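# Shelve floor cartons at the aisle's far-end shelving section

## Task

Pick up every carton lying on the aisle floor and set each one on a shelf belonging to the final shelving section at the far end of the aisle (either side of the aisle is acceptable). Each carton must rest directly on a shelf board, not on top of another carton, must sit level rather than tilted, and must not overhang the shelf edge. The robot must not tip over or finish leaning, or the task fails.

## Robot and tools

ROBOT. TidyBot++: a mobile base 0.54 m long, 0.50 m wide and 0.38 m tall on four powered casters. It carries one seven-joint arm with a two-finger gripper. The shoulder sits 0.12 m ahead of the base centre and 0.68 m above the floor. The arm starts folded with the hand pointing down; folded, the hand reaches about 0.08 m past the base front. Segments: upper arm 0.42 m, forearm 0.31 m, wrist to hand point 0.31 m. Cameras: base_camera (fixed on the base, facing forward) and wrist_camera (looks along the hand).

FRAMES. Base frame: origin on the floor below the base centre, x forward, y left, z up, metres. The odometry frame is the base frame as it stood at the scene start. base_odometry gives x, y and heading (rad, left positive, -3.142 to 3.142); it only counts wheel turns, so slip shows up as travel, and it drifts a few cm over many moves. base_tilt is in degrees, forward and right positive.

move. One action per call, plus optional cameras and blocking.
- base: an object with any of translate_m (forward positive, -2 to 2 m), strafe_m (left positive, -2 to 2 m), rotate_rad (counter-clockwise seen from above positive, -6.3 to 6.3 rad). These are offsets from where the base is when the command begins, measured along its axes at that moment.
- joints: absolute targets by name, in radians: joint_1_rad (vertical axis, any angle, positive is clockwise from above, the reverse of heading), joint_2_rad shoulder (-2.249 to 2.249, 0 = upper arm vertical, positive leans forward), joint_3_rad (any angle), joint_4_rad elbow (-2.579 to 2.579), joint_5_rad (any angle), joint_6_rad wrist (-2.099 to 2.099), joint_7_rad hand roll (any angle; at 1.57 with the hand down the fingers open left/right). Unlimited joints take the shorter way, so rotate in steps below half a turn. gripper_pos is absolute, 0 fully open to 1 fully closed; pad gap is roughly 85 x (1 - gripper_pos) mm.
- target: a single list of seven numbers [x, y, z, qw, qx, qy, qz], an absolute hand pose in the base frame (metres plus unit quaternion), same convention as the hand_pose line. The hand's z axis runs out along the fingers; fingers close along its y axis. With target, joints may contain only gripper_pos. The solver chooses all joint angles and may swing the elbow; it handles low, close, forward-pointing poses badly and can drive the arm into the base.
- speeds: caps for this action only: translate_m/strafe_m 0.05 to 0.5 m/s (when both are given, put the cap under just one key), rotate_rad 0.1 to 1.57 rad/s, gripper_pos 0.234 to 0.993 pos/s.
- min_time_s: 0.1 to 8 s, a minimum duration for each arm motion.
- cameras: list of "base_camera", "wrist_camera" or "all"; [] for none. An unknown name voids the call.
- blocking: true (default) returns when everything is at rest; false returns within about half a second while motion continues.
A move with no action just reports state and images.

wait(seconds 0 to 10, cameras) lets time pass without new commands, returning early once motions finish. stop(cameras) brakes everything still moving. zoom_image(camera, region [x0, y0, x1, y1] in pixels of the latest image, at most 504 by 504) gives a closer view. read_manual(section "licences") only returns licence text. finished_scene(scene) ends the current scene with its number; make no further calls in that reply.

RESULTS. base_status, joint_status and hand_status report moving, done, off_target (at rest short of the target, possibly still pushing), not_followed (withheld, e.g. self-collision with a cause: line, or pose unreachable), contact_stop, time_out, torque_fault, or limit_stop_at_motor_heat. A base blocked by an obstacle may still say done. hand_pose is where the hand point (centre of closed pads) is; hand_target is where it would be with all joints at target. motor_effort lists each motor in percent of maximum with the peak of the last action in brackets. on_its_own lists things the robot did unasked. Warning lines: ARM HIT, MOTOR HOT, OVER-TEMPERATURE FAULT. After an uncommanded stop, a refused call or a torque fault, later calls in the same reply are skipped.

CORRECTIONS. After a target ends done the hand is usually within about 3 cm; shift by adding (desired minus measured hand_pose) to the last target's x, y, z. For joints, resend last command plus (wanted minus read). To hold still after a target, resend hand_target, not hand_pose. The controller does not compensate for held loads, so a carried carton makes the arm sag; correct for it, and never command a held arm to its current readings. When a carried object lands on a surface, hand_pose stops dropping while commands keep going lower, and effort shifts slightly.

LIMITS ON REACH. A downward-pointing hand rises to about 0.94 m only close to the base, lower farther out. The fingertips extend about 19 mm beyond the hand point when closed and move about 13 mm outward while closing.

AVOID. Do not drive or turn while the arm is snagged above about 0.6 m; do not reach far out over furniture from the folded pose or swing a stretched arm sideways, both can topple the robot. Back away or retract the arm to right a lean. The arm never steers around obstacles and keeps pushing when blocked; hard hits can trigger a torque fault (limits 104.5 N m joints 1 to 4, 51.3 N m joints 5 to 7) that freezes the arm for 10 s. Avoid dropping cartons, releasing them while moving, slamming or pushing hard, squeezing too tightly, gripping hard while the carton still sits on something, or swinging loads fast. Holding stretched poses or loads heats motors; an overheated arm sinks for 30 to 60 s. Loose objects may occasionally get nudged by outside forces.

Each tool is called after ">>>" as a command line: name --argument value for each argument, lists and objects as JSON in quotes; but a table of rows of numbers goes row by row, as --pt "numbers of a row", without its own name.

## Session

>>> move

Scene clock: 0.00 s.
base_odometry: x=+0.000 y=+0.000 heading=+0.000
base_tilt: forward=+0.1 right=-0.1
base_status: not commanded
joint_positions: joint_1_rad=-0.030 joint_2_rad=-0.336 joint_3_rad=+3.132 joint_4_rad=-2.508 joint_5_rad=+0.012 joint_6_rad=-0.882 joint_7_rad=+1.533 gripper_pos=+0.000
joint_status: not commanded
motor_effort: joint_1_rad=+0 joint_2_rad=-1 joint_3_rad=+0 joint_4_rad=+13 joint_5_rad=+1 joint_6_rad=+1 joint_7_rad=+1
hand_pose: x=+0.2665 y=+0.0040 z=+0.5911 quat_wxyz=(+0.005, +0.999, +0.005, +0.044) (m; base frame)
hand_target: x=+0.2662 y=+0.0039 z=+0.5909 quat_wxyz=(+0.005, +0.999, +0.005, +0.044) (m; base frame)
hand_status: not commanded
pictures: base_camera, wrist_camera

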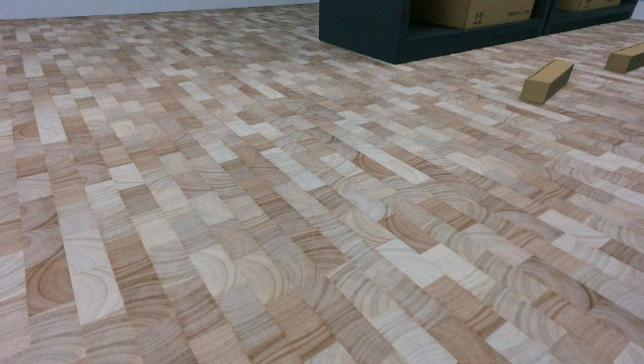

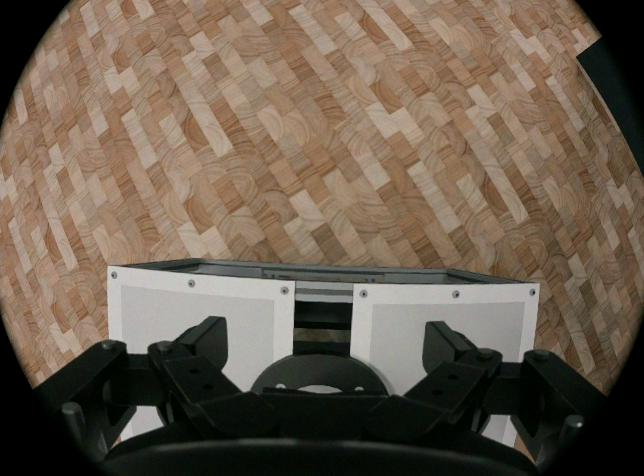

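>>> move --joints '{"joint_6_rad": 0.45}' --base '{"rotate_rad": -0.6}' --cameras '["all"]'

Scene clock: 3.10 s.
move: done
base_odometry: x=+0.000 y=+0.000 heading=-0.600
base_tilt: forward=+0.1 right=-0.1
base_status: done
joint_positions: joint_1_rad=-0.030 joint_2_rad=-0.336 joint_3_rad=+3.132 joint_4_rad=-2.508 joint_5_rad=+0.012 joint_6_rad=+0.411 joint_7_rad=+1.533 gripper_pos=+0.000
joint_status: all done
motor_effort: joint_1_rad=-1(2) joint_2_rad=-6(6) joint_3_rad=+0(1) joint_4_rad=+17(18) joint_5_rad=+0(2) joint_6_rad=+10(11) joint_7_rad=+0(2)
hand_pose: x=+0.5446 y=+0.0204 z=+0.8424 quat_wxyz=(-0.022, +0.771, +0.008, +0.636)
hand_target: x=+0.5465 y=+0.0206 z=+0.8540 quat_wxyz=(-0.022, +0.759, +0.008, +0.651)
hand_status: not commanded
pictures: base_camera, wrist_camera

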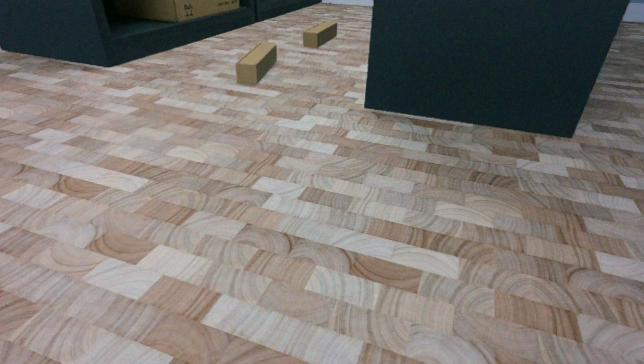

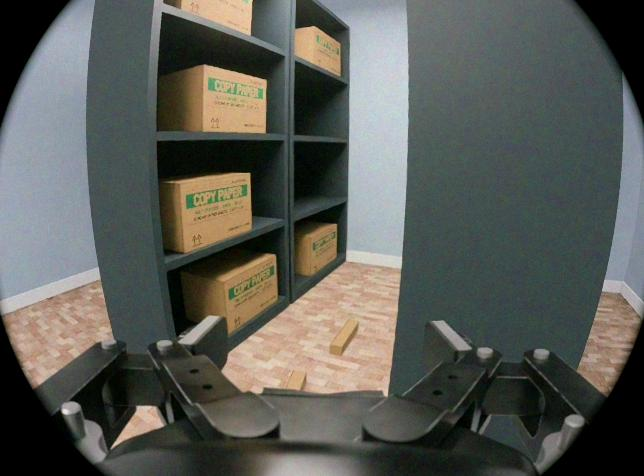

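>>> move --base '{"translate_m": 0.5, "strafe_m": 0.72, "rotate_rad": -0.48}' --cameras '["all"]'

Scene clock: 8.00 s.
move: done
base_odometry: x=+0.819 y=+0.312 heading=-1.080
base_tilt: forward=+0.1 right=-0.1
base_status: done
joint_positions: joint_1_rad=-0.030 joint_2_rad=-0.336 joint_3_rad=+3.132 joint_4_rad=-2.508 joint_5_rad=+0.012 joint_6_rad=+0.411 joint_7_rad=+1.533 gripper_pos=+0.000
joint_status: not commanded
motor_effort: joint_1_rad=-1(3) joint_2_rad=-5(6) joint_3_rad=+0(2) joint_4_rad=+17(18) joint_5_rad=+1(2) joint_6_rad=+9(11) joint_7_rad=+0(2)
hand_pose: x=+0.5446 y=+0.0200 z=+0.8425 quat_wxyz=(-0.022, +0.771, +0.007, +0.637)
hand_target: x=+0.5465 y=+0.0206 z=+0.8540 quat_wxyz=(-0.022, +0.759, +0.008, +0.651)
hand_status: not commanded
pictures: base_camera, wrist_camera

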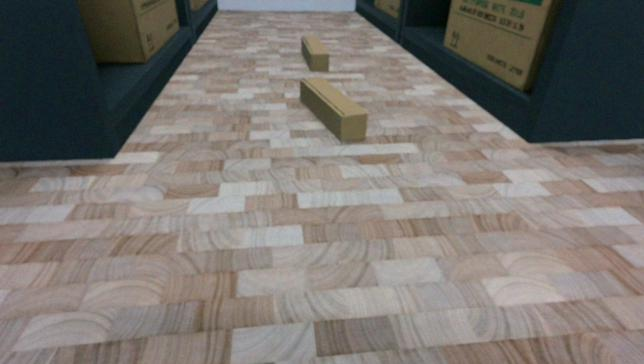

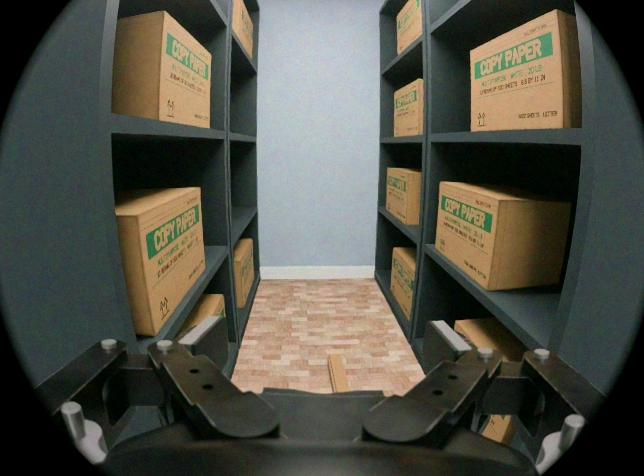

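>>> zoom_image --camera "base_camera" --region '[270, 20, 400, 150]'

>>> zoom_image --camera "wrist_camera" --region '[110, 0, 520, 400]'

Scaled by 3.877.

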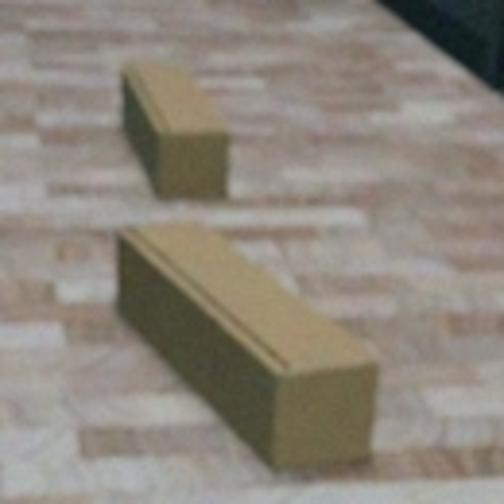

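Scaled by 1.229.

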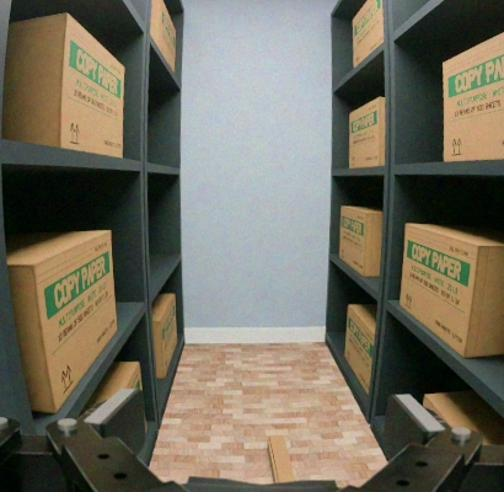

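>>> move --base '{"translate_m": 0.50, "strafe_m": -0.09, "rotate_rad": 0.1}' --target '[0.50, 0.0, 0.55, 0.0, 1.0, 0.0, 0.0]' --min_time_s 3 --cameras '["all"]'

Scene clock: 17.37 s.
move: done
base_odometry: x=+0.975 y=-0.171 heading=-0.980
base_tilt: forward=+0.1 right=-0.1
base_status: done
joint_positions: joint_1_rad=-0.026 joint_2_rad=+0.330 joint_3_rad=+3.141 joint_4_rad=-1.986 joint_5_rad=+0.012 joint_6_rad=-0.783 joint_7_rad=+1.533 gripper_pos=+0.000
joint_status: not commanded
motor_effort: joint_1_rad=-1(2) joint_2_rad=-21(22) joint_3_rad=-1(2) joint_4_rad=+12(18) joint_5_rad=+1(2) joint_6_rad=+1(10) joint_7_rad=+0(1)
hand_pose: x=+0.4995 y=+0.0089 z=+0.5556 quat_wxyz=(+0.004, +1.000, -0.001, +0.021)
hand_target: x=+0.5000 y=+0.0000 z=+0.5500 quat_wxyz=(+0.000, +1.000, +0.000, +0.000)
hand_status: done (0.010 m and 2.5 deg from the pose sent, 0.297 m and 79.1 deg at the start)
pictures: base_camera, wrist_camera

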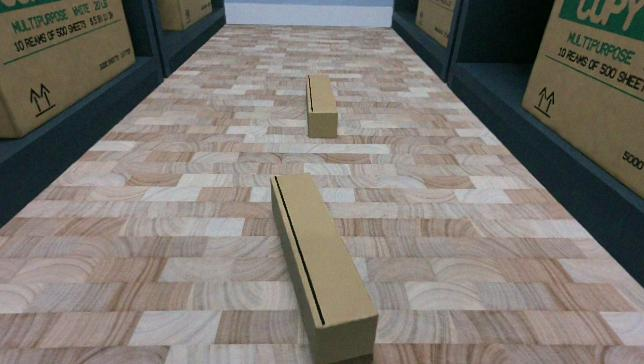

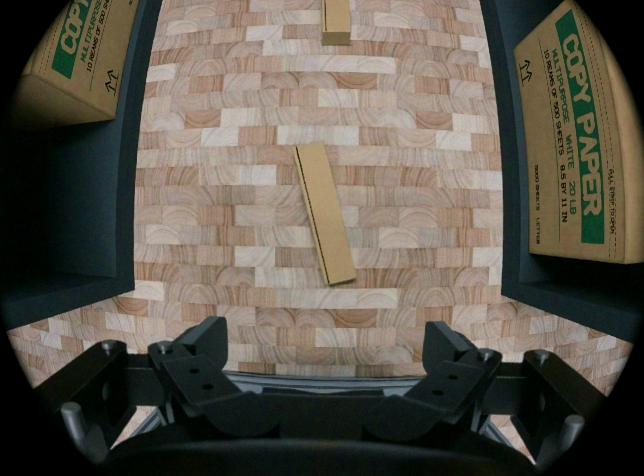

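>>> move --target '[0.605, 0.005, 0.22, 0.0, 0.9931, 0.1175, 0.0]' --min_time_s 2.5 --cameras '["all"]'

Scene clock: 22.93 s.
move: done
base_odometry: x=+0.975 y=-0.171 heading=-0.980
base_tilt: forward=+0.1 right=-0.1
base_status: not commanded
joint_positions: joint_1_rad=-0.005 joint_2_rad=+1.162 joint_3_rad=+3.130 joint_4_rad=-1.662 joint_5_rad=+0.058 joint_6_rad=-0.341 joint_7_rad=+1.659 gripper_pos=+0.000
joint_status: not commanded
motor_effort: joint_1_rad=-1(2) joint_2_rad=-34(36) joint_3_rad=-1(1) joint_4_rad=+5(12) joint_5_rad=+1(2) joint_6_rad=+0(2) joint_7_rad=+0(2)
hand_pose: x=+0.5959 y=+0.0049 z=+0.2392 quat_wxyz=(+0.003, +0.997, +0.076, -0.012)
hand_target: x=+0.6050 y=+0.0050 z=+0.2200 quat_wxyz=(+0.000, +0.993, +0.117, +0.000)
hand_status: done (0.021 m and 4.9 deg from the pose sent, 0.352 m and 13.9 deg at the start)
pictures: base_camera, wrist_camera

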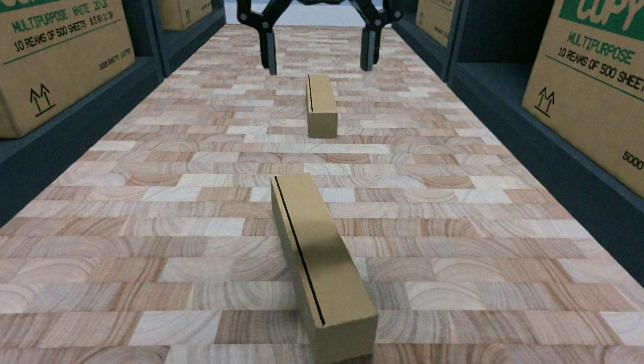

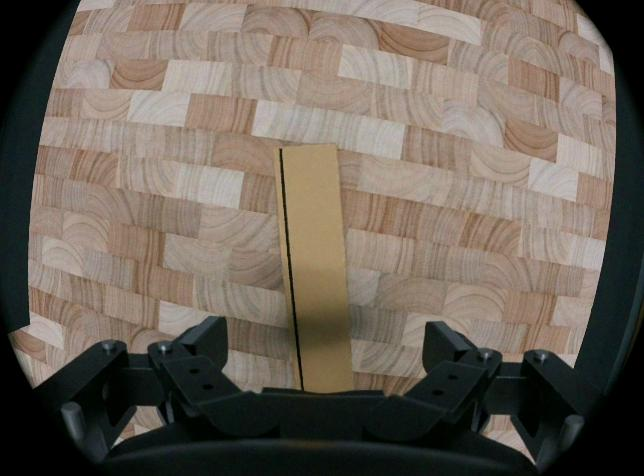

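>>> move --target '[0.607, 0.005, 0.085, 0.0, 0.9871, 0.1599, 0.0]' --min_time_s 2.5 --cameras '["all"]'

Scene clock: 26.37 s.
move: done
base_odometry: x=+0.975 y=-0.171 heading=-0.980
base_tilt: forward=+0.1 right=-0.1
base_status: not commanded
joint_positions: joint_1_rad=-0.005 joint_2_rad=+1.467 joint_3_rad=+3.129 joint_4_rad=-1.429 joint_5_rad=+0.107 joint_6_rad=-0.258 joint_7_rad=+1.704 gripper_pos=+0.000
joint_status: not commanded
motor_effort: joint_1_rad=-2(2) joint_2_rad=-35(37) joint_3_rad=-2(2) joint_4_rad=+4(5) joint_5_rad=+1(2) joint_6_rad=+0(2) joint_7_rad=+0(1)
hand_pose: x=+0.6099 y=+0.0033 z=+0.1092 quat_wxyz=(+0.006, +0.993, +0.121, -0.007)
hand_target: x=+0.6070 y=+0.0050 z=+0.0850 quat_wxyz=(+0.000, +0.987, +0.160, +0.000)
hand_status: done (0.024 m and 4.6 deg from the pose sent, 0.155 m and 9.7 deg at the start)
pictures: base_camera, wrist_camera

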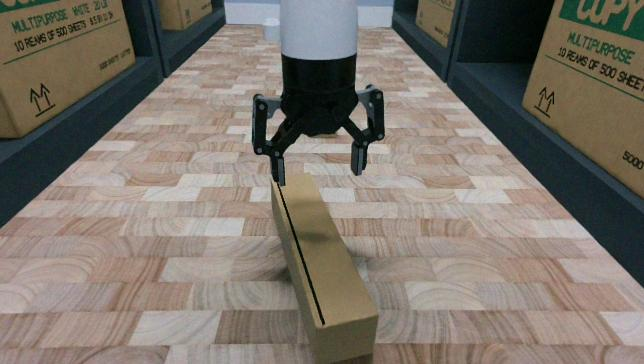

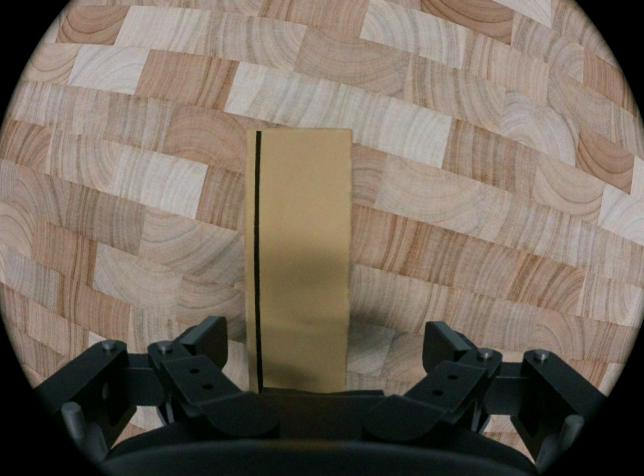

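>>> move --target '[0.585, 0.0115, 0.052, 0.0, 0.9871, 0.1599, 0.0]' --min_time_s 2 --cameras '["all"]'

Scene clock: 30.20 s.
move: done
base_odometry: x=+0.975 y=-0.171 heading=-0.980
base_tilt: forward=+0.1 right=-0.1
base_status: not commanded
joint_positions: joint_1_rad=-0.005 joint_2_rad=+1.532 joint_3_rad=+3.129 joint_4_rad=-1.429 joint_5_rad=+0.108 joint_6_rad=-0.186 joint_7_rad=+1.705 gripper_pos=+0.000
joint_status: not commanded
motor_effort: joint_1_rad=-1(2) joint_2_rad=-35(36) joint_3_rad=-1(1) joint_4_rad=+3(4) joint_5_rad=+1(2) joint_6_rad=+2(2) joint_7_rad=+1(1)
hand_pose: x=+0.5939 y=+0.0055 z=+0.0776 quat_wxyz=(+0.003, +0.992, +0.122, -0.003)
hand_target: x=+0.5850 y=+0.0115 z=+0.0520 quat_wxyz=(+0.000, +0.987, +0.160, +0.000)
hand_status: done (0.028 m and 4.4 deg from the pose sent, 0.063 m and 4.6 deg at the start)
pictures: base_camera, wrist_camera

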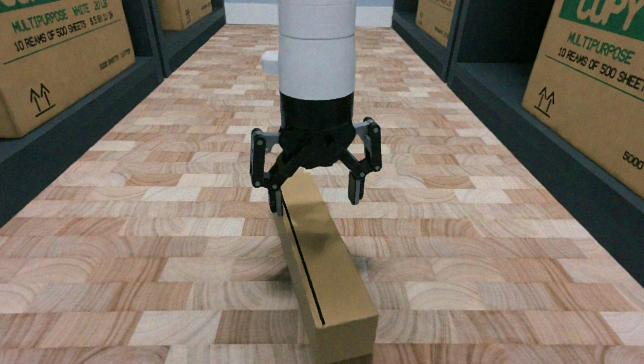

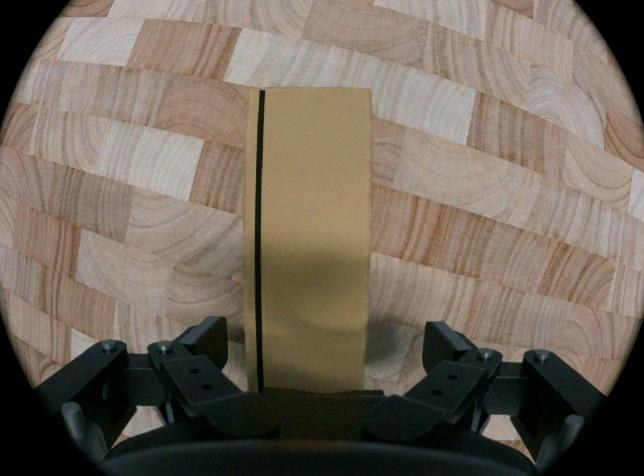

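>>> move --target '[0.575, 0.0205, 0.035, 0.0, 0.9871, 0.1599, 0.0]' --min_time_s 2 --cameras '["all"]'

Scene clock: 33.30 s.
move: done
base_odometry: x=+0.975 y=-0.171 heading=-0.980
base_tilt: forward=+0.1 right=-0.1
base_status: not commanded
joint_positions: joint_1_rad=-0.015 joint_2_rad=+1.569 joint_3_rad=+3.129 joint_4_rad=-1.426 joint_5_rad=+0.108 joint_6_rad=-0.157 joint_7_rad=+1.705 gripper_pos=+0.000
joint_status: not commanded
motor_effort: joint_1_rad=-1(2) joint_2_rad=-34(35) joint_3_rad=-1(2) joint_4_rad=+2(3) joint_5_rad=+1(1) joint_6_rad=+0(2) joint_7_rad=+1(2)
hand_pose: x=+0.5828 y=+0.0109 z=+0.0604 quat_wxyz=(+0.001, +0.992, +0.127, -0.005)
hand_target: x=+0.5750 y=+0.0205 z=+0.0350 quat_wxyz=(+0.000, +0.987, +0.160, +0.000)
hand_status: done (0.028 m and 3.8 deg from the pose sent, 0.049 m and 4.4 deg at the start)
pictures: base_camera, wrist_camera

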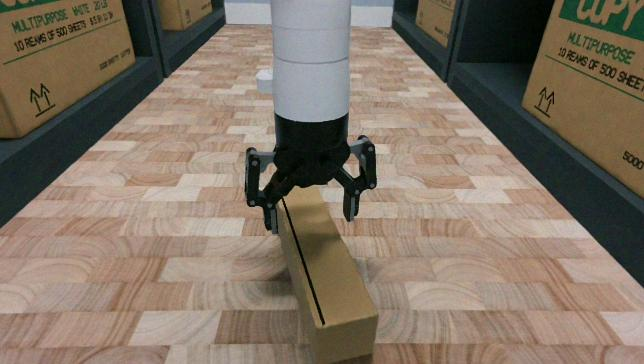

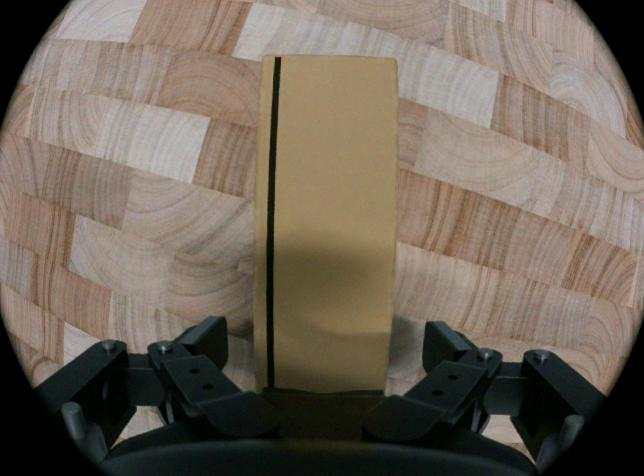

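>>> move --target '[0.569, 0.0205, 0.010, 0.0, 0.9875, 0.1578, 0.0]' --min_time_s 2 --cameras '["all"]'

Scene clock: 35.97 s.
move: done
base_odometry: x=+0.975 y=-0.171 heading=-0.980
base_tilt: forward=+0.1 right=-0.1
base_status: not commanded
joint_positions: joint_1_rad=-0.016 joint_2_rad=+1.628 joint_3_rad=+3.129 joint_4_rad=-1.379 joint_5_rad=+0.108 joint_6_rad=-0.144 joint_7_rad=+1.705 gripper_pos=+0.000
joint_status: not commanded
motor_effort: joint_1_rad=-1(2) joint_2_rad=-34(35) joint_3_rad=-1(2) joint_4_rad=+1(3) joint_5_rad=+1(2) joint_6_rad=+1(2) joint_7_rad=+0(2)
hand_pose: x=+0.5781 y=+0.0118 z=+0.0349 quat_wxyz=(+0.001, +0.992, +0.127, -0.005)
hand_target: x=+0.5690 y=+0.0205 z=+0.0100 quat_wxyz=(+0.000, +0.987, +0.158, +0.000)
hand_status: done (0.028 m and 3.6 deg from the pose sent, 0.053 m and 3.6 deg at the start)
pictures: base_camera, wrist_camera

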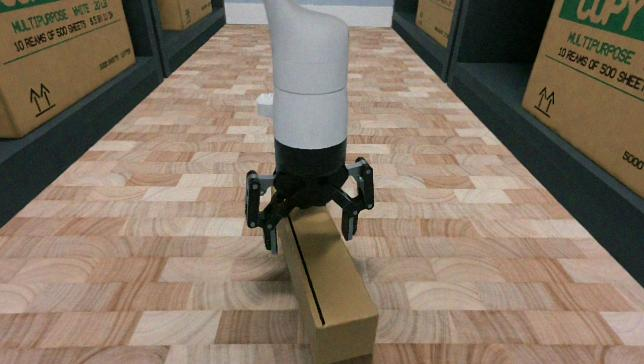

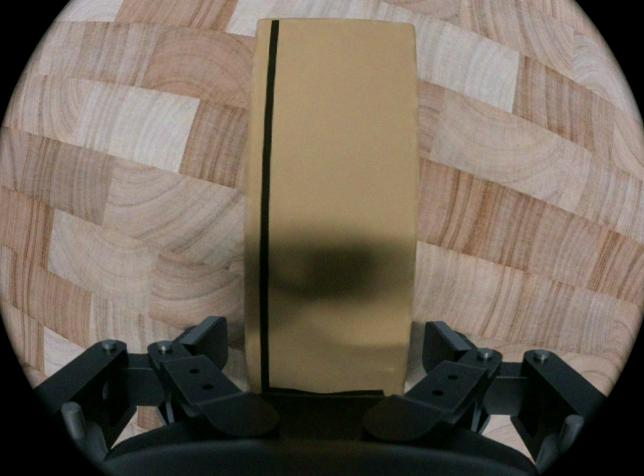

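>>> move --joints '{"gripper_pos": 0.34}' --speeds '{"gripper_pos": 0.234}' --cameras '["wrist_camera"]'

>>> move --joints '{"gripper_pos": 0.36}' --speeds '{"gripper_pos": 0.234}'

>>> move --joints '{"gripper_pos": 0.37}' --speeds '{"gripper_pos": 0.234}' --cameras '["wrist_camera"]'

Scene clock: 38.70 s.
move: done
base_odometry: x=+0.975 y=-0.171 heading=-0.980
base_tilt: forward=+0.1 right=-0.1
base_status: not commanded
joint_positions: joint_1_rad=-0.016 joint_2_rad=+1.628 joint_3_rad=+3.129 joint_4_rad=-1.379 joint_5_rad=+0.108 joint_6_rad=-0.144 joint_7_rad=+1.705 gripper_pos=+0.337
joint_status: all done
motor_effort: joint_1_rad=-1(2) joint_2_rad=-30(35) joint_3_rad=-1(2) joint_4_rad=+5(5) joint_5_rad=+1(1) joint_6_rad=+4(4) joint_7_rad=+1(2)
hand_pose: x=+0.5782 y=+0.0118 z=+0.0349 quat_wxyz=(+0.001, +0.992, +0.127, -0.005)
hand_target: x=+0.5690 y=+0.0205 z=+0.0100 quat_wxyz=(+0.000, +0.987, +0.158, +0.000)
hand_status: not commanded

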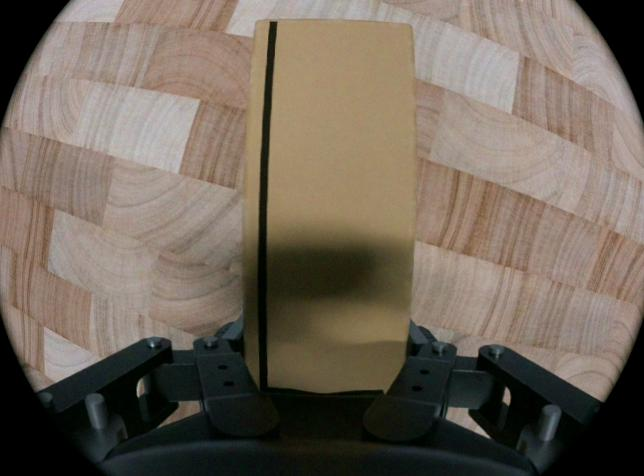

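Scene clock: 39.83 s.
move: done
base_odometry: x=+0.975 y=-0.171 heading=-0.980
base_tilt: forward=+0.1 right=-0.1
base_status: not commanded
joint_positions: joint_1_rad=-0.016 joint_2_rad=+1.628 joint_3_rad=+3.129 joint_4_rad=-1.379 joint_5_rad=+0.108 joint_6_rad=-0.144 joint_7_rad=+1.705 gripper_pos=+0.357
joint_status: all done
motor_effort: joint_1_rad=-1(2) joint_2_rad=-24(30) joint_3_rad=-1(1) joint_4_rad=+8(8) joint_5_rad=+1(2) joint_6_rad=+7(8) joint_7_rad=+1(1)
hand_pose: x=+0.5782 y=+0.0118 z=+0.0349 quat_wxyz=(+0.001, +0.992, +0.127, -0.005)
hand_target: x=+0.5690 y=+0.0205 z=+0.0100 quat_wxyz=(+0.000, +0.987, +0.158, +0.000)
hand_status: not commanded
pictures: none

Scene clock: 40.77 s.
move: done
base_odometry: x=+0.975 y=-0.171 heading=-0.980
base_tilt: forward=+0.1 right=-0.1
base_status: not commanded
joint_positions: joint_1_rad=-0.016 joint_2_rad=+1.628 joint_3_rad=+3.129 joint_4_rad=-1.379 joint_5_rad=+0.108 joint_6_rad=-0.144 joint_7_rad=+1.705 gripper_pos=+0.368
joint_status: all done
motor_effort: joint_1_rad=-1(2) joint_2_rad=-23(25) joint_3_rad=+0(1) joint_4_rad=+10(10) joint_5_rad=+1(2) joint_6_rad=+9(10) joint_7_rad=+1(1)
hand_pose: x=+0.5783 y=+0.0118 z=+0.0350 quat_wxyz=(+0.001, +0.992, +0.127, -0.004)
hand_target: x=+0.5690 y=+0.0205 z=+0.0100 quat_wxyz=(+0.000, +0.987, +0.158, +0.000)
hand_status: not commanded

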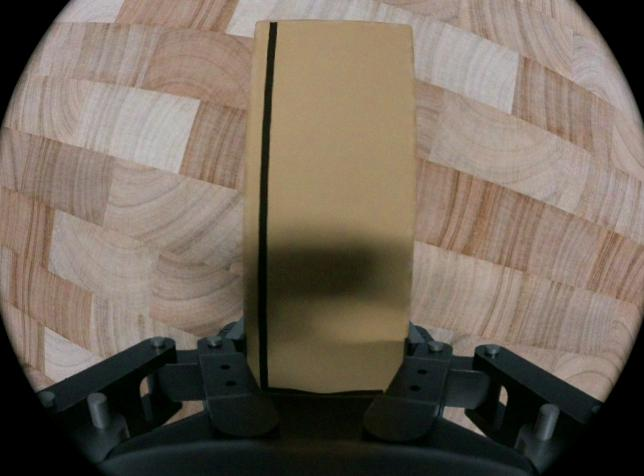

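>>> move --target '[0.571, 0.0205, 0.032, 0.0, 0.9875, 0.1578, 0.0]' --joints '{"gripper_pos": 0.34}' --min_time_s 2 --cameras '["all"]'

Scene clock: 43.63 s.
move: done
base_odometry: x=+0.975 y=-0.171 heading=-0.980
base_tilt: forward=+0.1 right=-0.1
base_status: not commanded
joint_positions: joint_1_rad=-0.016 joint_2_rad=+1.628 joint_3_rad=+3.129 joint_4_rad=-1.381 joint_5_rad=+0.108 joint_6_rad=-0.139 joint_7_rad=+1.705 gripper_pos=+0.337
joint_status: all done
motor_effort: joint_1_rad=-2(3) joint_2_rad=-30(31) joint_3_rad=-2(3) joint_4_rad=+2(9) joint_5_rad=+1(2) joint_6_rad=+1(9) joint_7_rad=+1(1)
hand_pose: x=+0.5790 y=+0.0119 z=+0.0350 quat_wxyz=(+0.001, +0.992, +0.127, -0.003)
hand_target: x=+0.5710 y=+0.0205 z=+0.0320 quat_wxyz=(+0.000, +0.987, +0.158, +0.000)
hand_status: done (0.012 m and 3.5 deg from the pose sent, 0.012 m and 3.6 deg at the start)
pictures: base_camera, wrist_camera

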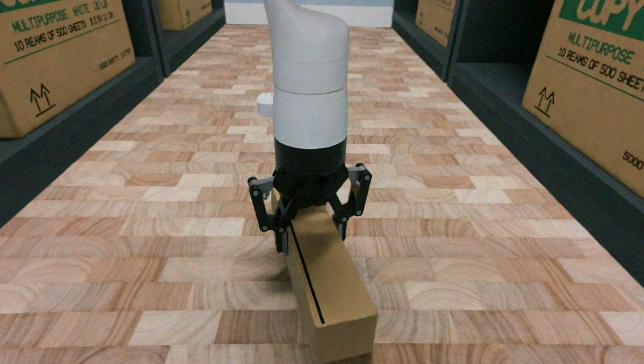

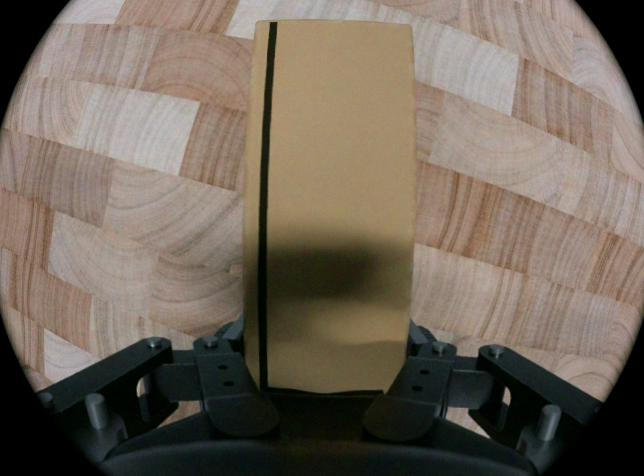

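>>> move --target '[0.572, 0.0205, 0.055, 0.0, 0.9875, 0.1578, 0.0]' --min_time_s 1.5 --cameras '[]'

Scene clock: 45.77 s.
move: done
base_odometry: x=+0.975 y=-0.171 heading=-0.980
base_tilt: forward=+0.1 right=-0.1
base_status: not commanded
joint_positions: joint_1_rad=-0.017 joint_2_rad=+1.600 joint_3_rad=+3.129 joint_4_rad=-1.437 joint_5_rad=+0.108 joint_6_rad=-0.136 joint_7_rad=+1.705 gripper_pos=+0.337
joint_status: not commanded
motor_effort: joint_1_rad=-2(2) joint_2_rad=-34(35) joint_3_rad=+0(3) joint_4_rad=+2(2) joint_5_rad=+1(1) joint_6_rad=+1(2) joint_7_rad=+0(2)
hand_pose: x=+0.5624 y=+0.0125 z=+0.0459 quat_wxyz=(-0.001, +0.992, +0.129, -0.016)
hand_target: x=+0.5720 y=+0.0205 z=+0.0550 quat_wxyz=(+0.000, +0.987, +0.158, +0.000)
hand_status: done (0.015 m and 3.8 deg from the pose sent, 0.023 m and 3.5 deg at the start)

>>> move --target '[0.586, 0.0205, 0.042, 0.0, 0.9875, 0.1578, 0.0]' --min_time_s 1.5 --cameras '[]'

Scene clock: 47.93 s.
move: done
base_odometry: x=+0.975 y=-0.171 heading=-0.980
base_tilt: forward=+0.1 right=-0.1
base_status: not commanded
joint_positions: joint_1_rad=-0.017 joint_2_rad=+1.600 joint_3_rad=+3.129 joint_4_rad=-1.402 joint_5_rad=+0.108 joint_6_rad=-0.136 joint_7_rad=+1.705 gripper_pos=+0.337
joint_status: not commanded
motor_effort: joint_1_rad=-2(2) joint_2_rad=-35(35) joint_3_rad=-1(2) joint_4_rad=+2(3) joint_5_rad=+1(1) joint_6_rad=+0(3) joint_7_rad=+0(1)
hand_pose: x=+0.5844 y=+0.0129 z=+0.0471 quat_wxyz=(+0.001, +0.992, +0.128, +0.002)
hand_target: x=+0.5860 y=+0.0205 z=+0.0420 quat_wxyz=(+0.000, +0.987, +0.158, +0.000)
hand_status: done (0.009 m and 3.4 deg from the pose sent, 0.025 m and 3.8 deg at the start)

>>> move --target '[0.578, 0.0205, 0.030, 0.0, 0.9875, 0.1578, 0.0]' --min_time_s 1.5 --cameras '[]'

Scene clock: 49.90 s.
move: done
base_odometry: x=+0.975 y=-0.171 heading=-0.980
base_tilt: forward=+0.1 right=-0.1
base_status: not commanded
joint_positions: joint_1_rad=-0.017 joint_2_rad=+1.600 joint_3_rad=+3.129 joint_4_rad=-1.402 joint_5_rad=+0.108 joint_6_rad=-0.136 joint_7_rad=+1.705 gripper_pos=+0.337
joint_status: not commanded
motor_effort: joint_1_rad=-1(2) joint_2_rad=-35(35) joint_3_rad=-1(2) joint_4_rad=+2(3) joint_5_rad=+1(1) joint_6_rad=+1(2) joint_7_rad=+0(1)
hand_pose: x=+0.5844 y=+0.0129 z=+0.0471 quat_wxyz=(+0.001, +0.992, +0.128, +0.002)
hand_target: x=+0.5780 y=+0.0205 z=+0.0300 quat_wxyz=(+0.000, +0.987, +0.158, +0.000)
hand_status: done (0.020 m and 3.4 deg from the pose sent, 0.020 m and 3.4 deg at the start)

>>> move --target '[0.574, 0.0205, 0.018, 0.0, 0.9875, 0.1578, 0.0]' --min_time_s 1.5 --cameras '[]'

Scene clock: 51.90 s.
move: done
base_odometry: x=+0.975 y=-0.171 heading=-0.980
base_tilt: forward=+0.1 right=-0.1
base_status: not commanded
joint_positions: joint_1_rad=-0.017 joint_2_rad=+1.612 joint_3_rad=+3.129 joint_4_rad=-1.384 joint_5_rad=+0.108 joint_6_rad=-0.136 joint_7_rad=+1.705 gripper_pos=+0.337
joint_status: not commanded
motor_effort: joint_1_rad=-2(2) joint_2_rad=-35(35) joint_3_rad=-1(2) joint_4_rad=+3(3) joint_5_rad=+1(1) joint_6_rad=+1(2) joint_7_rad=+0(1)
hand_pose: x=+0.5880 y=+0.0129 z=+0.0425 quat_wxyz=(+0.001, +0.992, +0.128, +0.005)
hand_target: x=+0.5740 y=+0.0205 z=+0.0180 quat_wxyz=(+0.000, +0.987, +0.158, +0.000)
hand_status: done (0.029 m and 3.5 deg from the pose sent, 0.032 m and 3.4 deg at the start)

>>> move --joints '{"gripper_pos": 0.37}' --speeds '{"gripper_pos": 0.234}'

>>> move --joints '{"gripper_pos": 0.385}' --speeds '{"gripper_pos": 0.234}'

>>> move --joints '{"gripper_pos": 0.40}' --speeds '{"gripper_pos": 0.234}' --cameras '["all"]'

Scene clock: 53.57 s.
move: done
base_odometry: x=+0.975 y=-0.171 heading=-0.980
base_tilt: forward=+0.1 right=-0.1
base_status: not commanded
joint_positions: joint_1_rad=-0.017 joint_2_rad=+1.612 joint_3_rad=+3.129 joint_4_rad=-1.384 joint_5_rad=+0.108 joint_6_rad=-0.136 joint_7_rad=+1.705 gripper_pos=+0.369
joint_status: all done
motor_effort: joint_1_rad=-1(2) joint_2_rad=-35(35) joint_3_rad=-1(2) joint_4_rad=+2(3) joint_5_rad=+1(1) joint_6_rad=+1(2) joint_7_rad=+0(1)
hand_pose: x=+0.5881 y=+0.0129 z=+0.0425 quat_wxyz=(+0.001, +0.992, +0.128, +0.005)
hand_target: x=+0.5740 y=+0.0205 z=+0.0180 quat_wxyz=(+0.000, +0.987, +0.158, +0.000)
hand_status: not commanded
pictures: none

Scene clock: 54.23 s.
move: off_target
base_odometry: x=+0.975 y=-0.171 heading=-0.980
base_tilt: forward=+0.1 right=-0.1
base_status: not commanded
joint_positions: joint_1_rad=-0.017 joint_2_rad=+1.612 joint_3_rad=+3.129 joint_4_rad=-1.384 joint_5_rad=+0.108 joint_6_rad=-0.136 joint_7_rad=+1.705 gripper_pos=+0.371
joint_status: gripper_pos off_target (ended at +0.371, target +0.385)
motor_effort: joint_1_rad=+0(2) joint_2_rad=-35(35) joint_3_rad=+0(2) joint_4_rad=+2(3) joint_5_rad=+1(1) joint_6_rad=+0(2) joint_7_rad=+1(2)
hand_pose: x=+0.5881 y=+0.0129 z=+0.0425 quat_wxyz=(+0.001, +0.992, +0.128, +0.005)
hand_target: x=+0.5740 y=+0.0205 z=+0.0180 quat_wxyz=(+0.000, +0.987, +0.158, +0.000)
hand_status: not commanded
pictures: none

Scene clock: 54.90 s.
move: off_target
base_odometry: x=+0.975 y=-0.171 heading=-0.980
base_tilt: forward=+0.1 right=-0.1
base_status: not commanded
joint_positions: joint_1_rad=-0.017 joint_2_rad=+1.612 joint_3_rad=+3.129 joint_4_rad=-1.384 joint_5_rad=+0.108 joint_6_rad=-0.136 joint_7_rad=+1.705 gripper_pos=+0.371
joint_status: gripper_pos off_target (ended at +0.371, target +0.400)
motor_effort: joint_1_rad=-1(2) joint_2_rad=-35(35) joint_3_rad=-1(1) joint_4_rad=+3(3) joint_5_rad=+1(1) joint_6_rad=+1(2) joint_7_rad=+1(2)
hand_pose: x=+0.5881 y=+0.0129 z=+0.0425 quat_wxyz=(+0.001, +0.992, +0.128, +0.005)
hand_target: x=+0.5740 y=+0.0205 z=+0.0180 quat_wxyz=(+0.000, +0.987, +0.158, +0.000)
hand_status: not commanded
pictures: base_camera, wrist_camera

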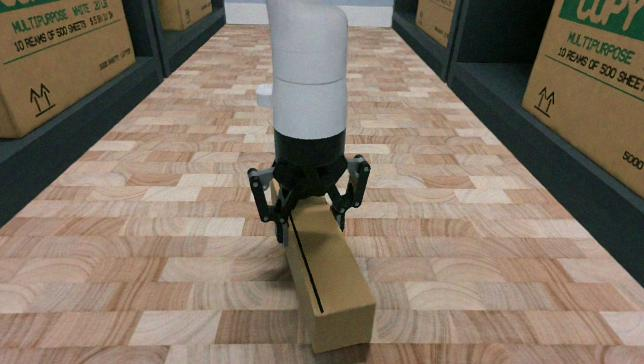

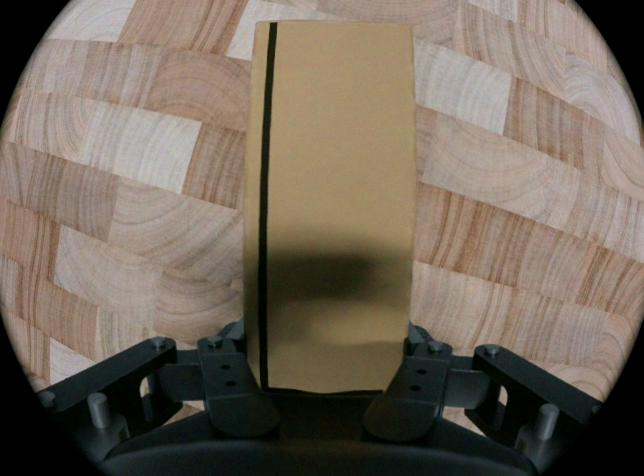

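>>> move --target '[0.56, 0.0205, 0.16, 0.0, 0.9875, 0.1578, 0.0]' --min_time_s 3 --cameras '["all"]'

Scene clock: 67.93 s.
move: done
base_odometry: x=+0.975 y=-0.171 heading=-0.980
base_tilt: forward=+0.1 right=-0.1
base_status: not commanded
joint_positions: joint_1_rad=-0.017 joint_2_rad=+1.346 joint_3_rad=+3.129 joint_4_rad=-1.689 joint_5_rad=+0.108 joint_6_rad=-0.136 joint_7_rad=+1.705 gripper_pos=+0.371
joint_status: not commanded
motor_effort: joint_1_rad=-1(2) joint_2_rad=-33(35) joint_3_rad=-1(2) joint_4_rad=+2(3) joint_5_rad=+1(1) joint_6_rad=+2(2) joint_7_rad=+0(2)
hand_pose: x=+0.5538 y=+0.0122 z=+0.1522 quat_wxyz=(-0.001, +0.991, +0.130, -0.014)
hand_target: x=+0.5600 y=+0.0205 z=+0.1600 quat_wxyz=(+0.000, +0.987, +0.158, +0.000)
hand_status: done (0.013 m and 3.6 deg from the pose sent, 0.121 m and 3.5 deg at the start)
pictures: base_camera, wrist_camera

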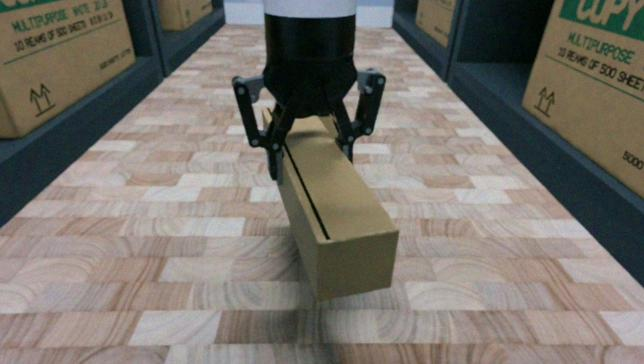

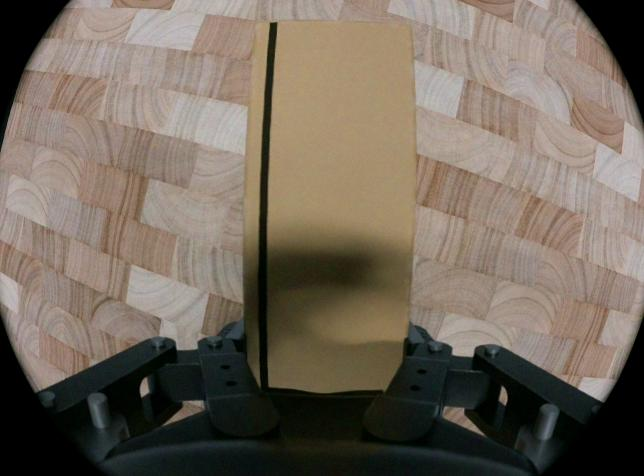

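>>> move --target '[0.62, 0.0, 0.13, 0.0, 1.0, 0.0, 0.0]' --min_time_s 2 --cameras '[]'

Scene clock: 76.73 s.
move: done
base_odometry: x=+0.975 y=-0.171 heading=-0.980
base_tilt: forward=+0.1 right=-0.1
base_status: not commanded
joint_positions: joint_1_rad=-0.016 joint_2_rad=+1.365 joint_3_rad=+3.129 joint_4_rad=-1.473 joint_5_rad=+0.024 joint_6_rad=-0.234 joint_7_rad=+1.642 gripper_pos=+0.371
joint_status: not commanded
motor_effort: joint_1_rad=-2(2) joint_2_rad=-37(37) joint_3_rad=-1(2) joint_4_rad=+5(6) joint_5_rad=+1(1) joint_6_rad=+2(3) joint_7_rad=+1(1)
hand_pose: x=+0.6464 y=+0.0159 z=+0.1573 quat_wxyz=(-0.002, +0.998, +0.056, +0.035)
hand_target: x=+0.6200 y=+0.0000 z=+0.1300 quat_wxyz=(+0.000, +1.000, +0.000, +0.000)
hand_status: done (0.041 m and 7.6 deg from the pose sent, 0.071 m and 15.0 deg at the start)

>>> move --joints '{"joint_1_rad": 0.03, "joint_2_rad": 1.55, "joint_3_rad": 3.15, "joint_4_rad": -1.33, "joint_5_rad": -0.02, "joint_6_rad": -0.26, "joint_7_rad": 1.5}' --min_time_s 2 --cameras '["wrist_camera"]'

Scene clock: 79.50 s.
move: done
base_odometry: x=+0.975 y=-0.171 heading=-0.980
base_tilt: forward=+0.1 right=-0.1
base_status: not commanded
joint_positions: joint_1_rad=+0.014 joint_2_rad=+1.494 joint_3_rad=+3.133 joint_4_rad=-1.358 joint_5_rad=+0.017 joint_6_rad=-0.234 joint_7_rad=+1.558 gripper_pos=+0.371
joint_status: all done
motor_effort: joint_1_rad=-1(2) joint_2_rad=-37(38) joint_3_rad=-1(2) joint_4_rad=+5(6) joint_5_rad=+1(2) joint_6_rad=+0(3) joint_7_rad=+0(2)
hand_pose: x=+0.6455 y=-0.0018 z=+0.1022 quat_wxyz=(-0.002, +1.000, -0.005, +0.028)
hand_target: x=+0.6212 y=-0.0173 z=+0.0755 quat_wxyz=(+0.002, +0.998, -0.060, +0.001)
hand_status: not commanded

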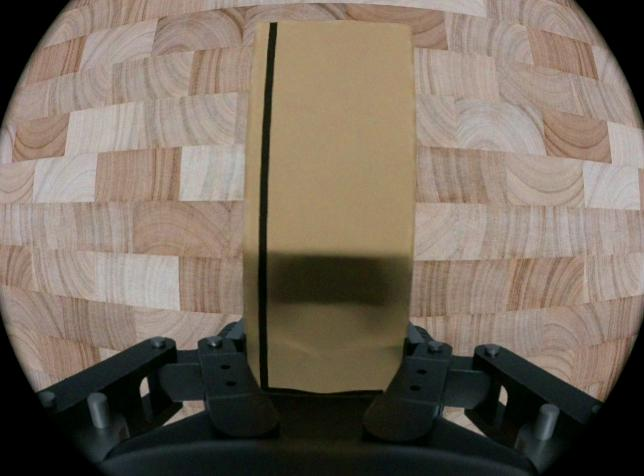

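>>> move --joints '{"joint_2_rad": 1.635, "joint_4_rad": -1.275, "joint_6_rad": -0.30}' --min_time_s 2 --cameras '["base_camera"]'

Scene clock: 82.27 s.
move: done
base_odometry: x=+0.975 y=-0.171 heading=-0.980
base_tilt: forward=+0.1 right=-0.1
base_status: not commanded
joint_positions: joint_1_rad=+0.014 joint_2_rad=+1.579 joint_3_rad=+3.133 joint_4_rad=-1.303 joint_5_rad=+0.017 joint_6_rad=-0.260 joint_7_rad=+1.558 gripper_pos=+0.371
joint_status: all done
motor_effort: joint_1_rad=-1(2) joint_2_rad=-36(38) joint_3_rad=-1(2) joint_4_rad=+4(6) joint_5_rad=+1(1) joint_6_rad=+2(3) joint_7_rad=+1(1)
hand_pose: x=+0.6204 y=-0.0016 z=+0.0635 quat_wxyz=(-0.002, +1.000, -0.005, +0.000)
hand_target: x=+0.5895 y=-0.0161 z=+0.0382 quat_wxyz=(+0.002, +0.998, -0.060, -0.034)
hand_status: not commanded

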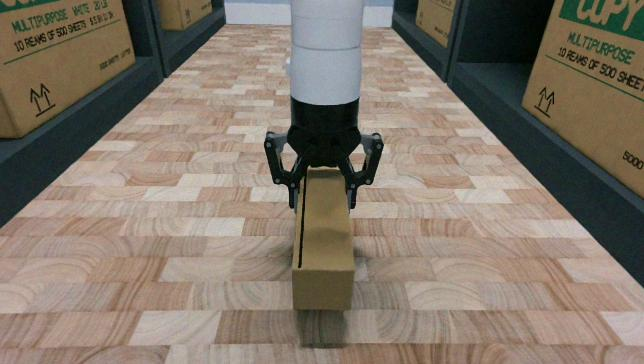

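>>> move --joints '{"joint_2_rad": 1.677, "joint_4_rad": -1.233}' --min_time_s 2 --cameras '["base_camera"]'

Scene clock: 85.00 s.
move: done
base_odometry: x=+0.975 y=-0.171 heading=-0.980
base_tilt: forward=+0.1 right=-0.1
base_status: not commanded
joint_positions: joint_1_rad=+0.014 joint_2_rad=+1.619 joint_3_rad=+3.133 joint_4_rad=-1.261 joint_5_rad=+0.017 joint_6_rad=-0.261 joint_7_rad=+1.558 gripper_pos=+0.371
joint_status: all done
motor_effort: joint_1_rad=+0(2) joint_2_rad=-36(38) joint_3_rad=-1(2) joint_4_rad=+4(5) joint_5_rad=+1(1) joint_6_rad=+1(2) joint_7_rad=+1(2)
hand_pose: x=+0.6205 y=-0.0016 z=+0.0465 quat_wxyz=(-0.002, +1.000, -0.005, +0.000)
hand_target: x=+0.5880 y=-0.0160 z=+0.0206 quat_wxyz=(+0.002, +0.998, -0.060, -0.034)
hand_status: not commanded

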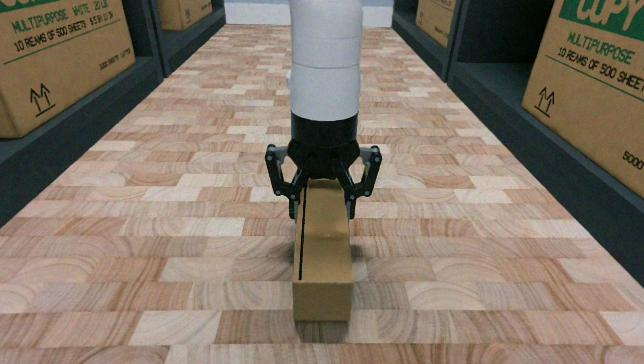

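>>> move --joints '{"joint_2_rad": 1.685, "joint_4_rad": -1.225}' --min_time_s 1 --cameras '["base_camera"]'

Scene clock: 86.53 s.
move: done
base_odometry: x=+0.975 y=-0.171 heading=-0.980
base_tilt: forward=+0.1 right=-0.1
base_status: not commanded
joint_positions: joint_1_rad=+0.014 joint_2_rad=+1.627 joint_3_rad=+3.133 joint_4_rad=-1.253 joint_5_rad=+0.017 joint_6_rad=-0.261 joint_7_rad=+1.558 gripper_pos=+0.371
joint_status: all done
motor_effort: joint_1_rad=-1(2) joint_2_rad=-37(38) joint_3_rad=-1(2) joint_4_rad=+4(5) joint_5_rad=+1(1) joint_6_rad=+1(2) joint_7_rad=+0(2)
hand_pose: x=+0.6205 y=-0.0016 z=+0.0434 quat_wxyz=(-0.002, +1.000, -0.005, +0.000)
hand_target: x=+0.5877 y=-0.0160 z=+0.0172 quat_wxyz=(+0.002, +0.998, -0.060, -0.034)
hand_status: not commanded

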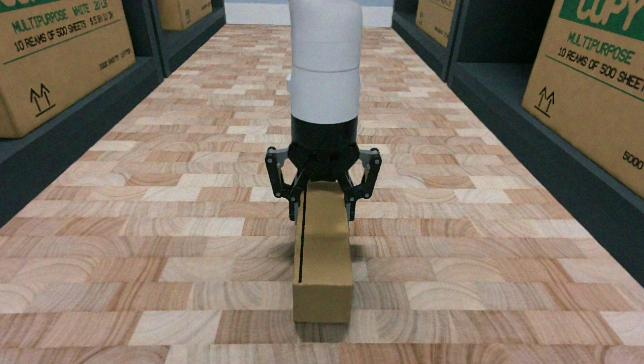

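>>> move --joints '{"gripper_pos": 0.1}' --speeds '{"gripper_pos": 0.234}' --cameras '["all"]'

Scene clock: 88.43 s.
move: done
base_odometry: x=+0.975 y=-0.171 heading=-0.980
base_tilt: forward=+0.1 right=-0.1
base_status: not commanded
joint_positions: joint_1_rad=+0.014 joint_2_rad=+1.627 joint_3_rad=+3.133 joint_4_rad=-1.253 joint_5_rad=+0.017 joint_6_rad=-0.261 joint_7_rad=+1.558 gripper_pos=+0.100
joint_status: all done
motor_effort: joint_1_rad=-1(2) joint_2_rad=-36(37) joint_3_rad=-1(2) joint_4_rad=+4(5) joint_5_rad=+1(1) joint_6_rad=+1(2) joint_7_rad=+1(2)
hand_pose: x=+0.6207 y=-0.0016 z=+0.0434 quat_wxyz=(-0.002, +1.000, -0.005, +0.000)
hand_target: x=+0.5877 y=-0.0160 z=+0.0172 quat_wxyz=(+0.002, +0.998, -0.060, -0.034)
hand_status: not commanded
pictures: base_camera, wrist_camera

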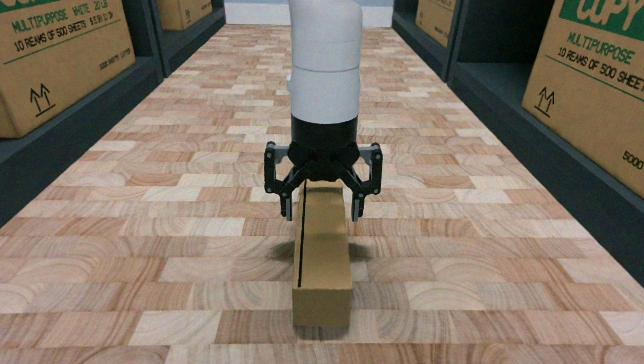

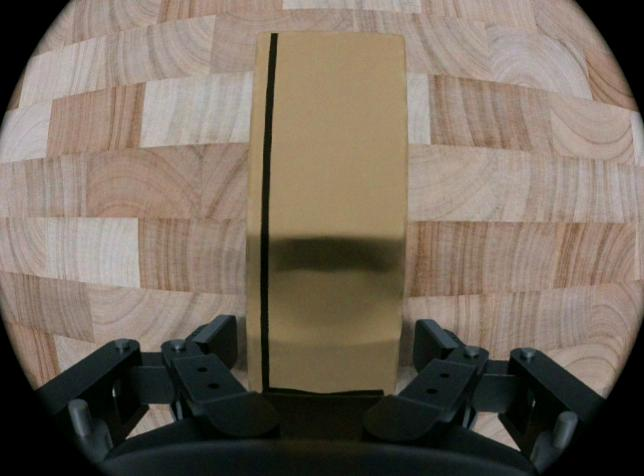

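>>> move --joints '{"joint_2_rad": 1.55, "joint_4_rad": -1.95, "joint_6_rad": 1.0, "joint_1_rad": 0.02, "joint_5_rad": -0.02, "gripper_pos": 0.0}' --min_time_s 3 --cameras '["all"]'

Scene clock: 93.80 s.
move: done
base_odometry: x=+0.975 y=-0.171 heading=-0.980
base_tilt: forward=+0.1 right=-0.1
base_status: not commanded
joint_positions: joint_1_rad=+0.014 joint_2_rad=+1.570 joint_3_rad=+3.133 joint_4_rad=-1.927 joint_5_rad=+0.017 joint_6_rad=+0.959 joint_7_rad=+1.558 gripper_pos=+0.000
joint_status: all done
motor_effort: joint_1_rad=+0(2) joint_2_rad=-30(37) joint_3_rad=-1(2) joint_4_rad=-2(5) joint_5_rad=+1(2) joint_6_rad=+6(8) joint_7_rad=+0(2)
hand_pose: x=+0.6070 y=+0.0037 z=+0.1312 quat_wxyz=(-0.009, +0.955, -0.007, +0.297)
hand_target: x=+0.6154 y=-0.0184 z=+0.1468 quat_wxyz=(+0.002, +0.948, -0.050, +0.316)
hand_status: not commanded
pictures: base_camera, wrist_camera

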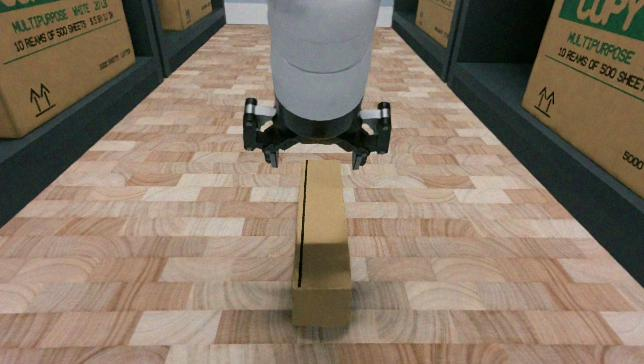

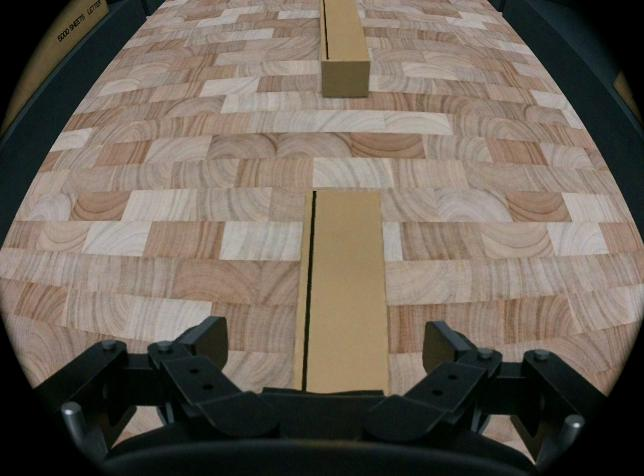

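>>> move --joints '{"joint_2_rad": 1.77, "joint_4_rad": -1.69, "joint_6_rad": 0.95, "joint_1_rad": 0.05}' --min_time_s 2 --cameras '["all"]'

Scene clock: 96.77 s.
move: done
base_odometry: x=+0.975 y=-0.171 heading=-0.980
base_tilt: forward=+0.1 right=-0.1
base_status: not commanded
joint_positions: joint_1_rad=+0.033 joint_2_rad=+1.720 joint_3_rad=+3.133 joint_4_rad=-1.711 joint_5_rad=+0.017 joint_6_rad=+0.960 joint_7_rad=+1.558 gripper_pos=+0.000
joint_status: all done
motor_effort: joint_1_rad=-2(3) joint_2_rad=-31(32) joint_3_rad=-1(2) joint_4_rad=-1(2) joint_5_rad=+1(1) joint_6_rad=+6(7) joint_7_rad=+1(2)
hand_pose: x=+0.6385 y=-0.0074 z=+0.0740 quat_wxyz=(-0.005, +0.944, -0.017, +0.329)
hand_target: x=+0.6158 y=-0.0330 z=+0.0487 quat_wxyz=(+0.006, +0.948, -0.063, +0.311)
hand_status: not commanded
pictures: base_camera, wrist_camera

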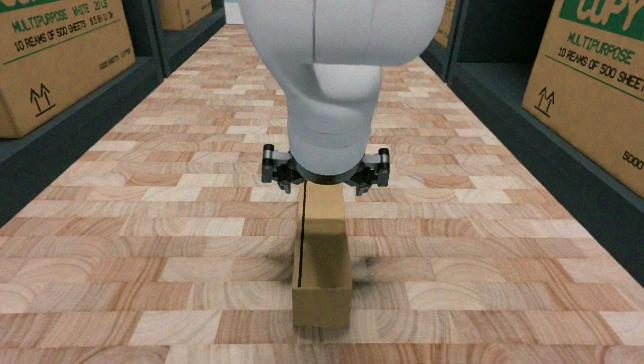

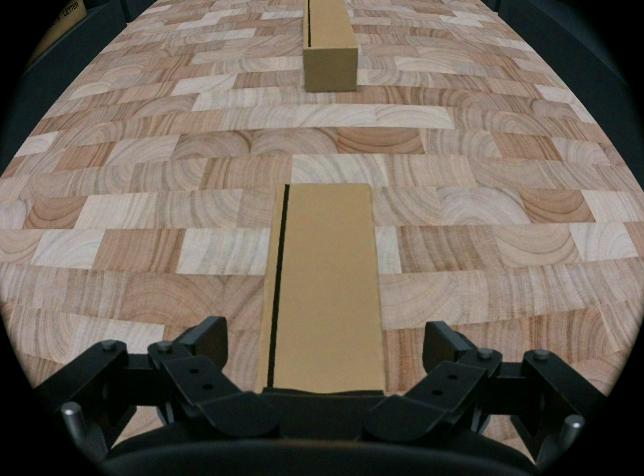

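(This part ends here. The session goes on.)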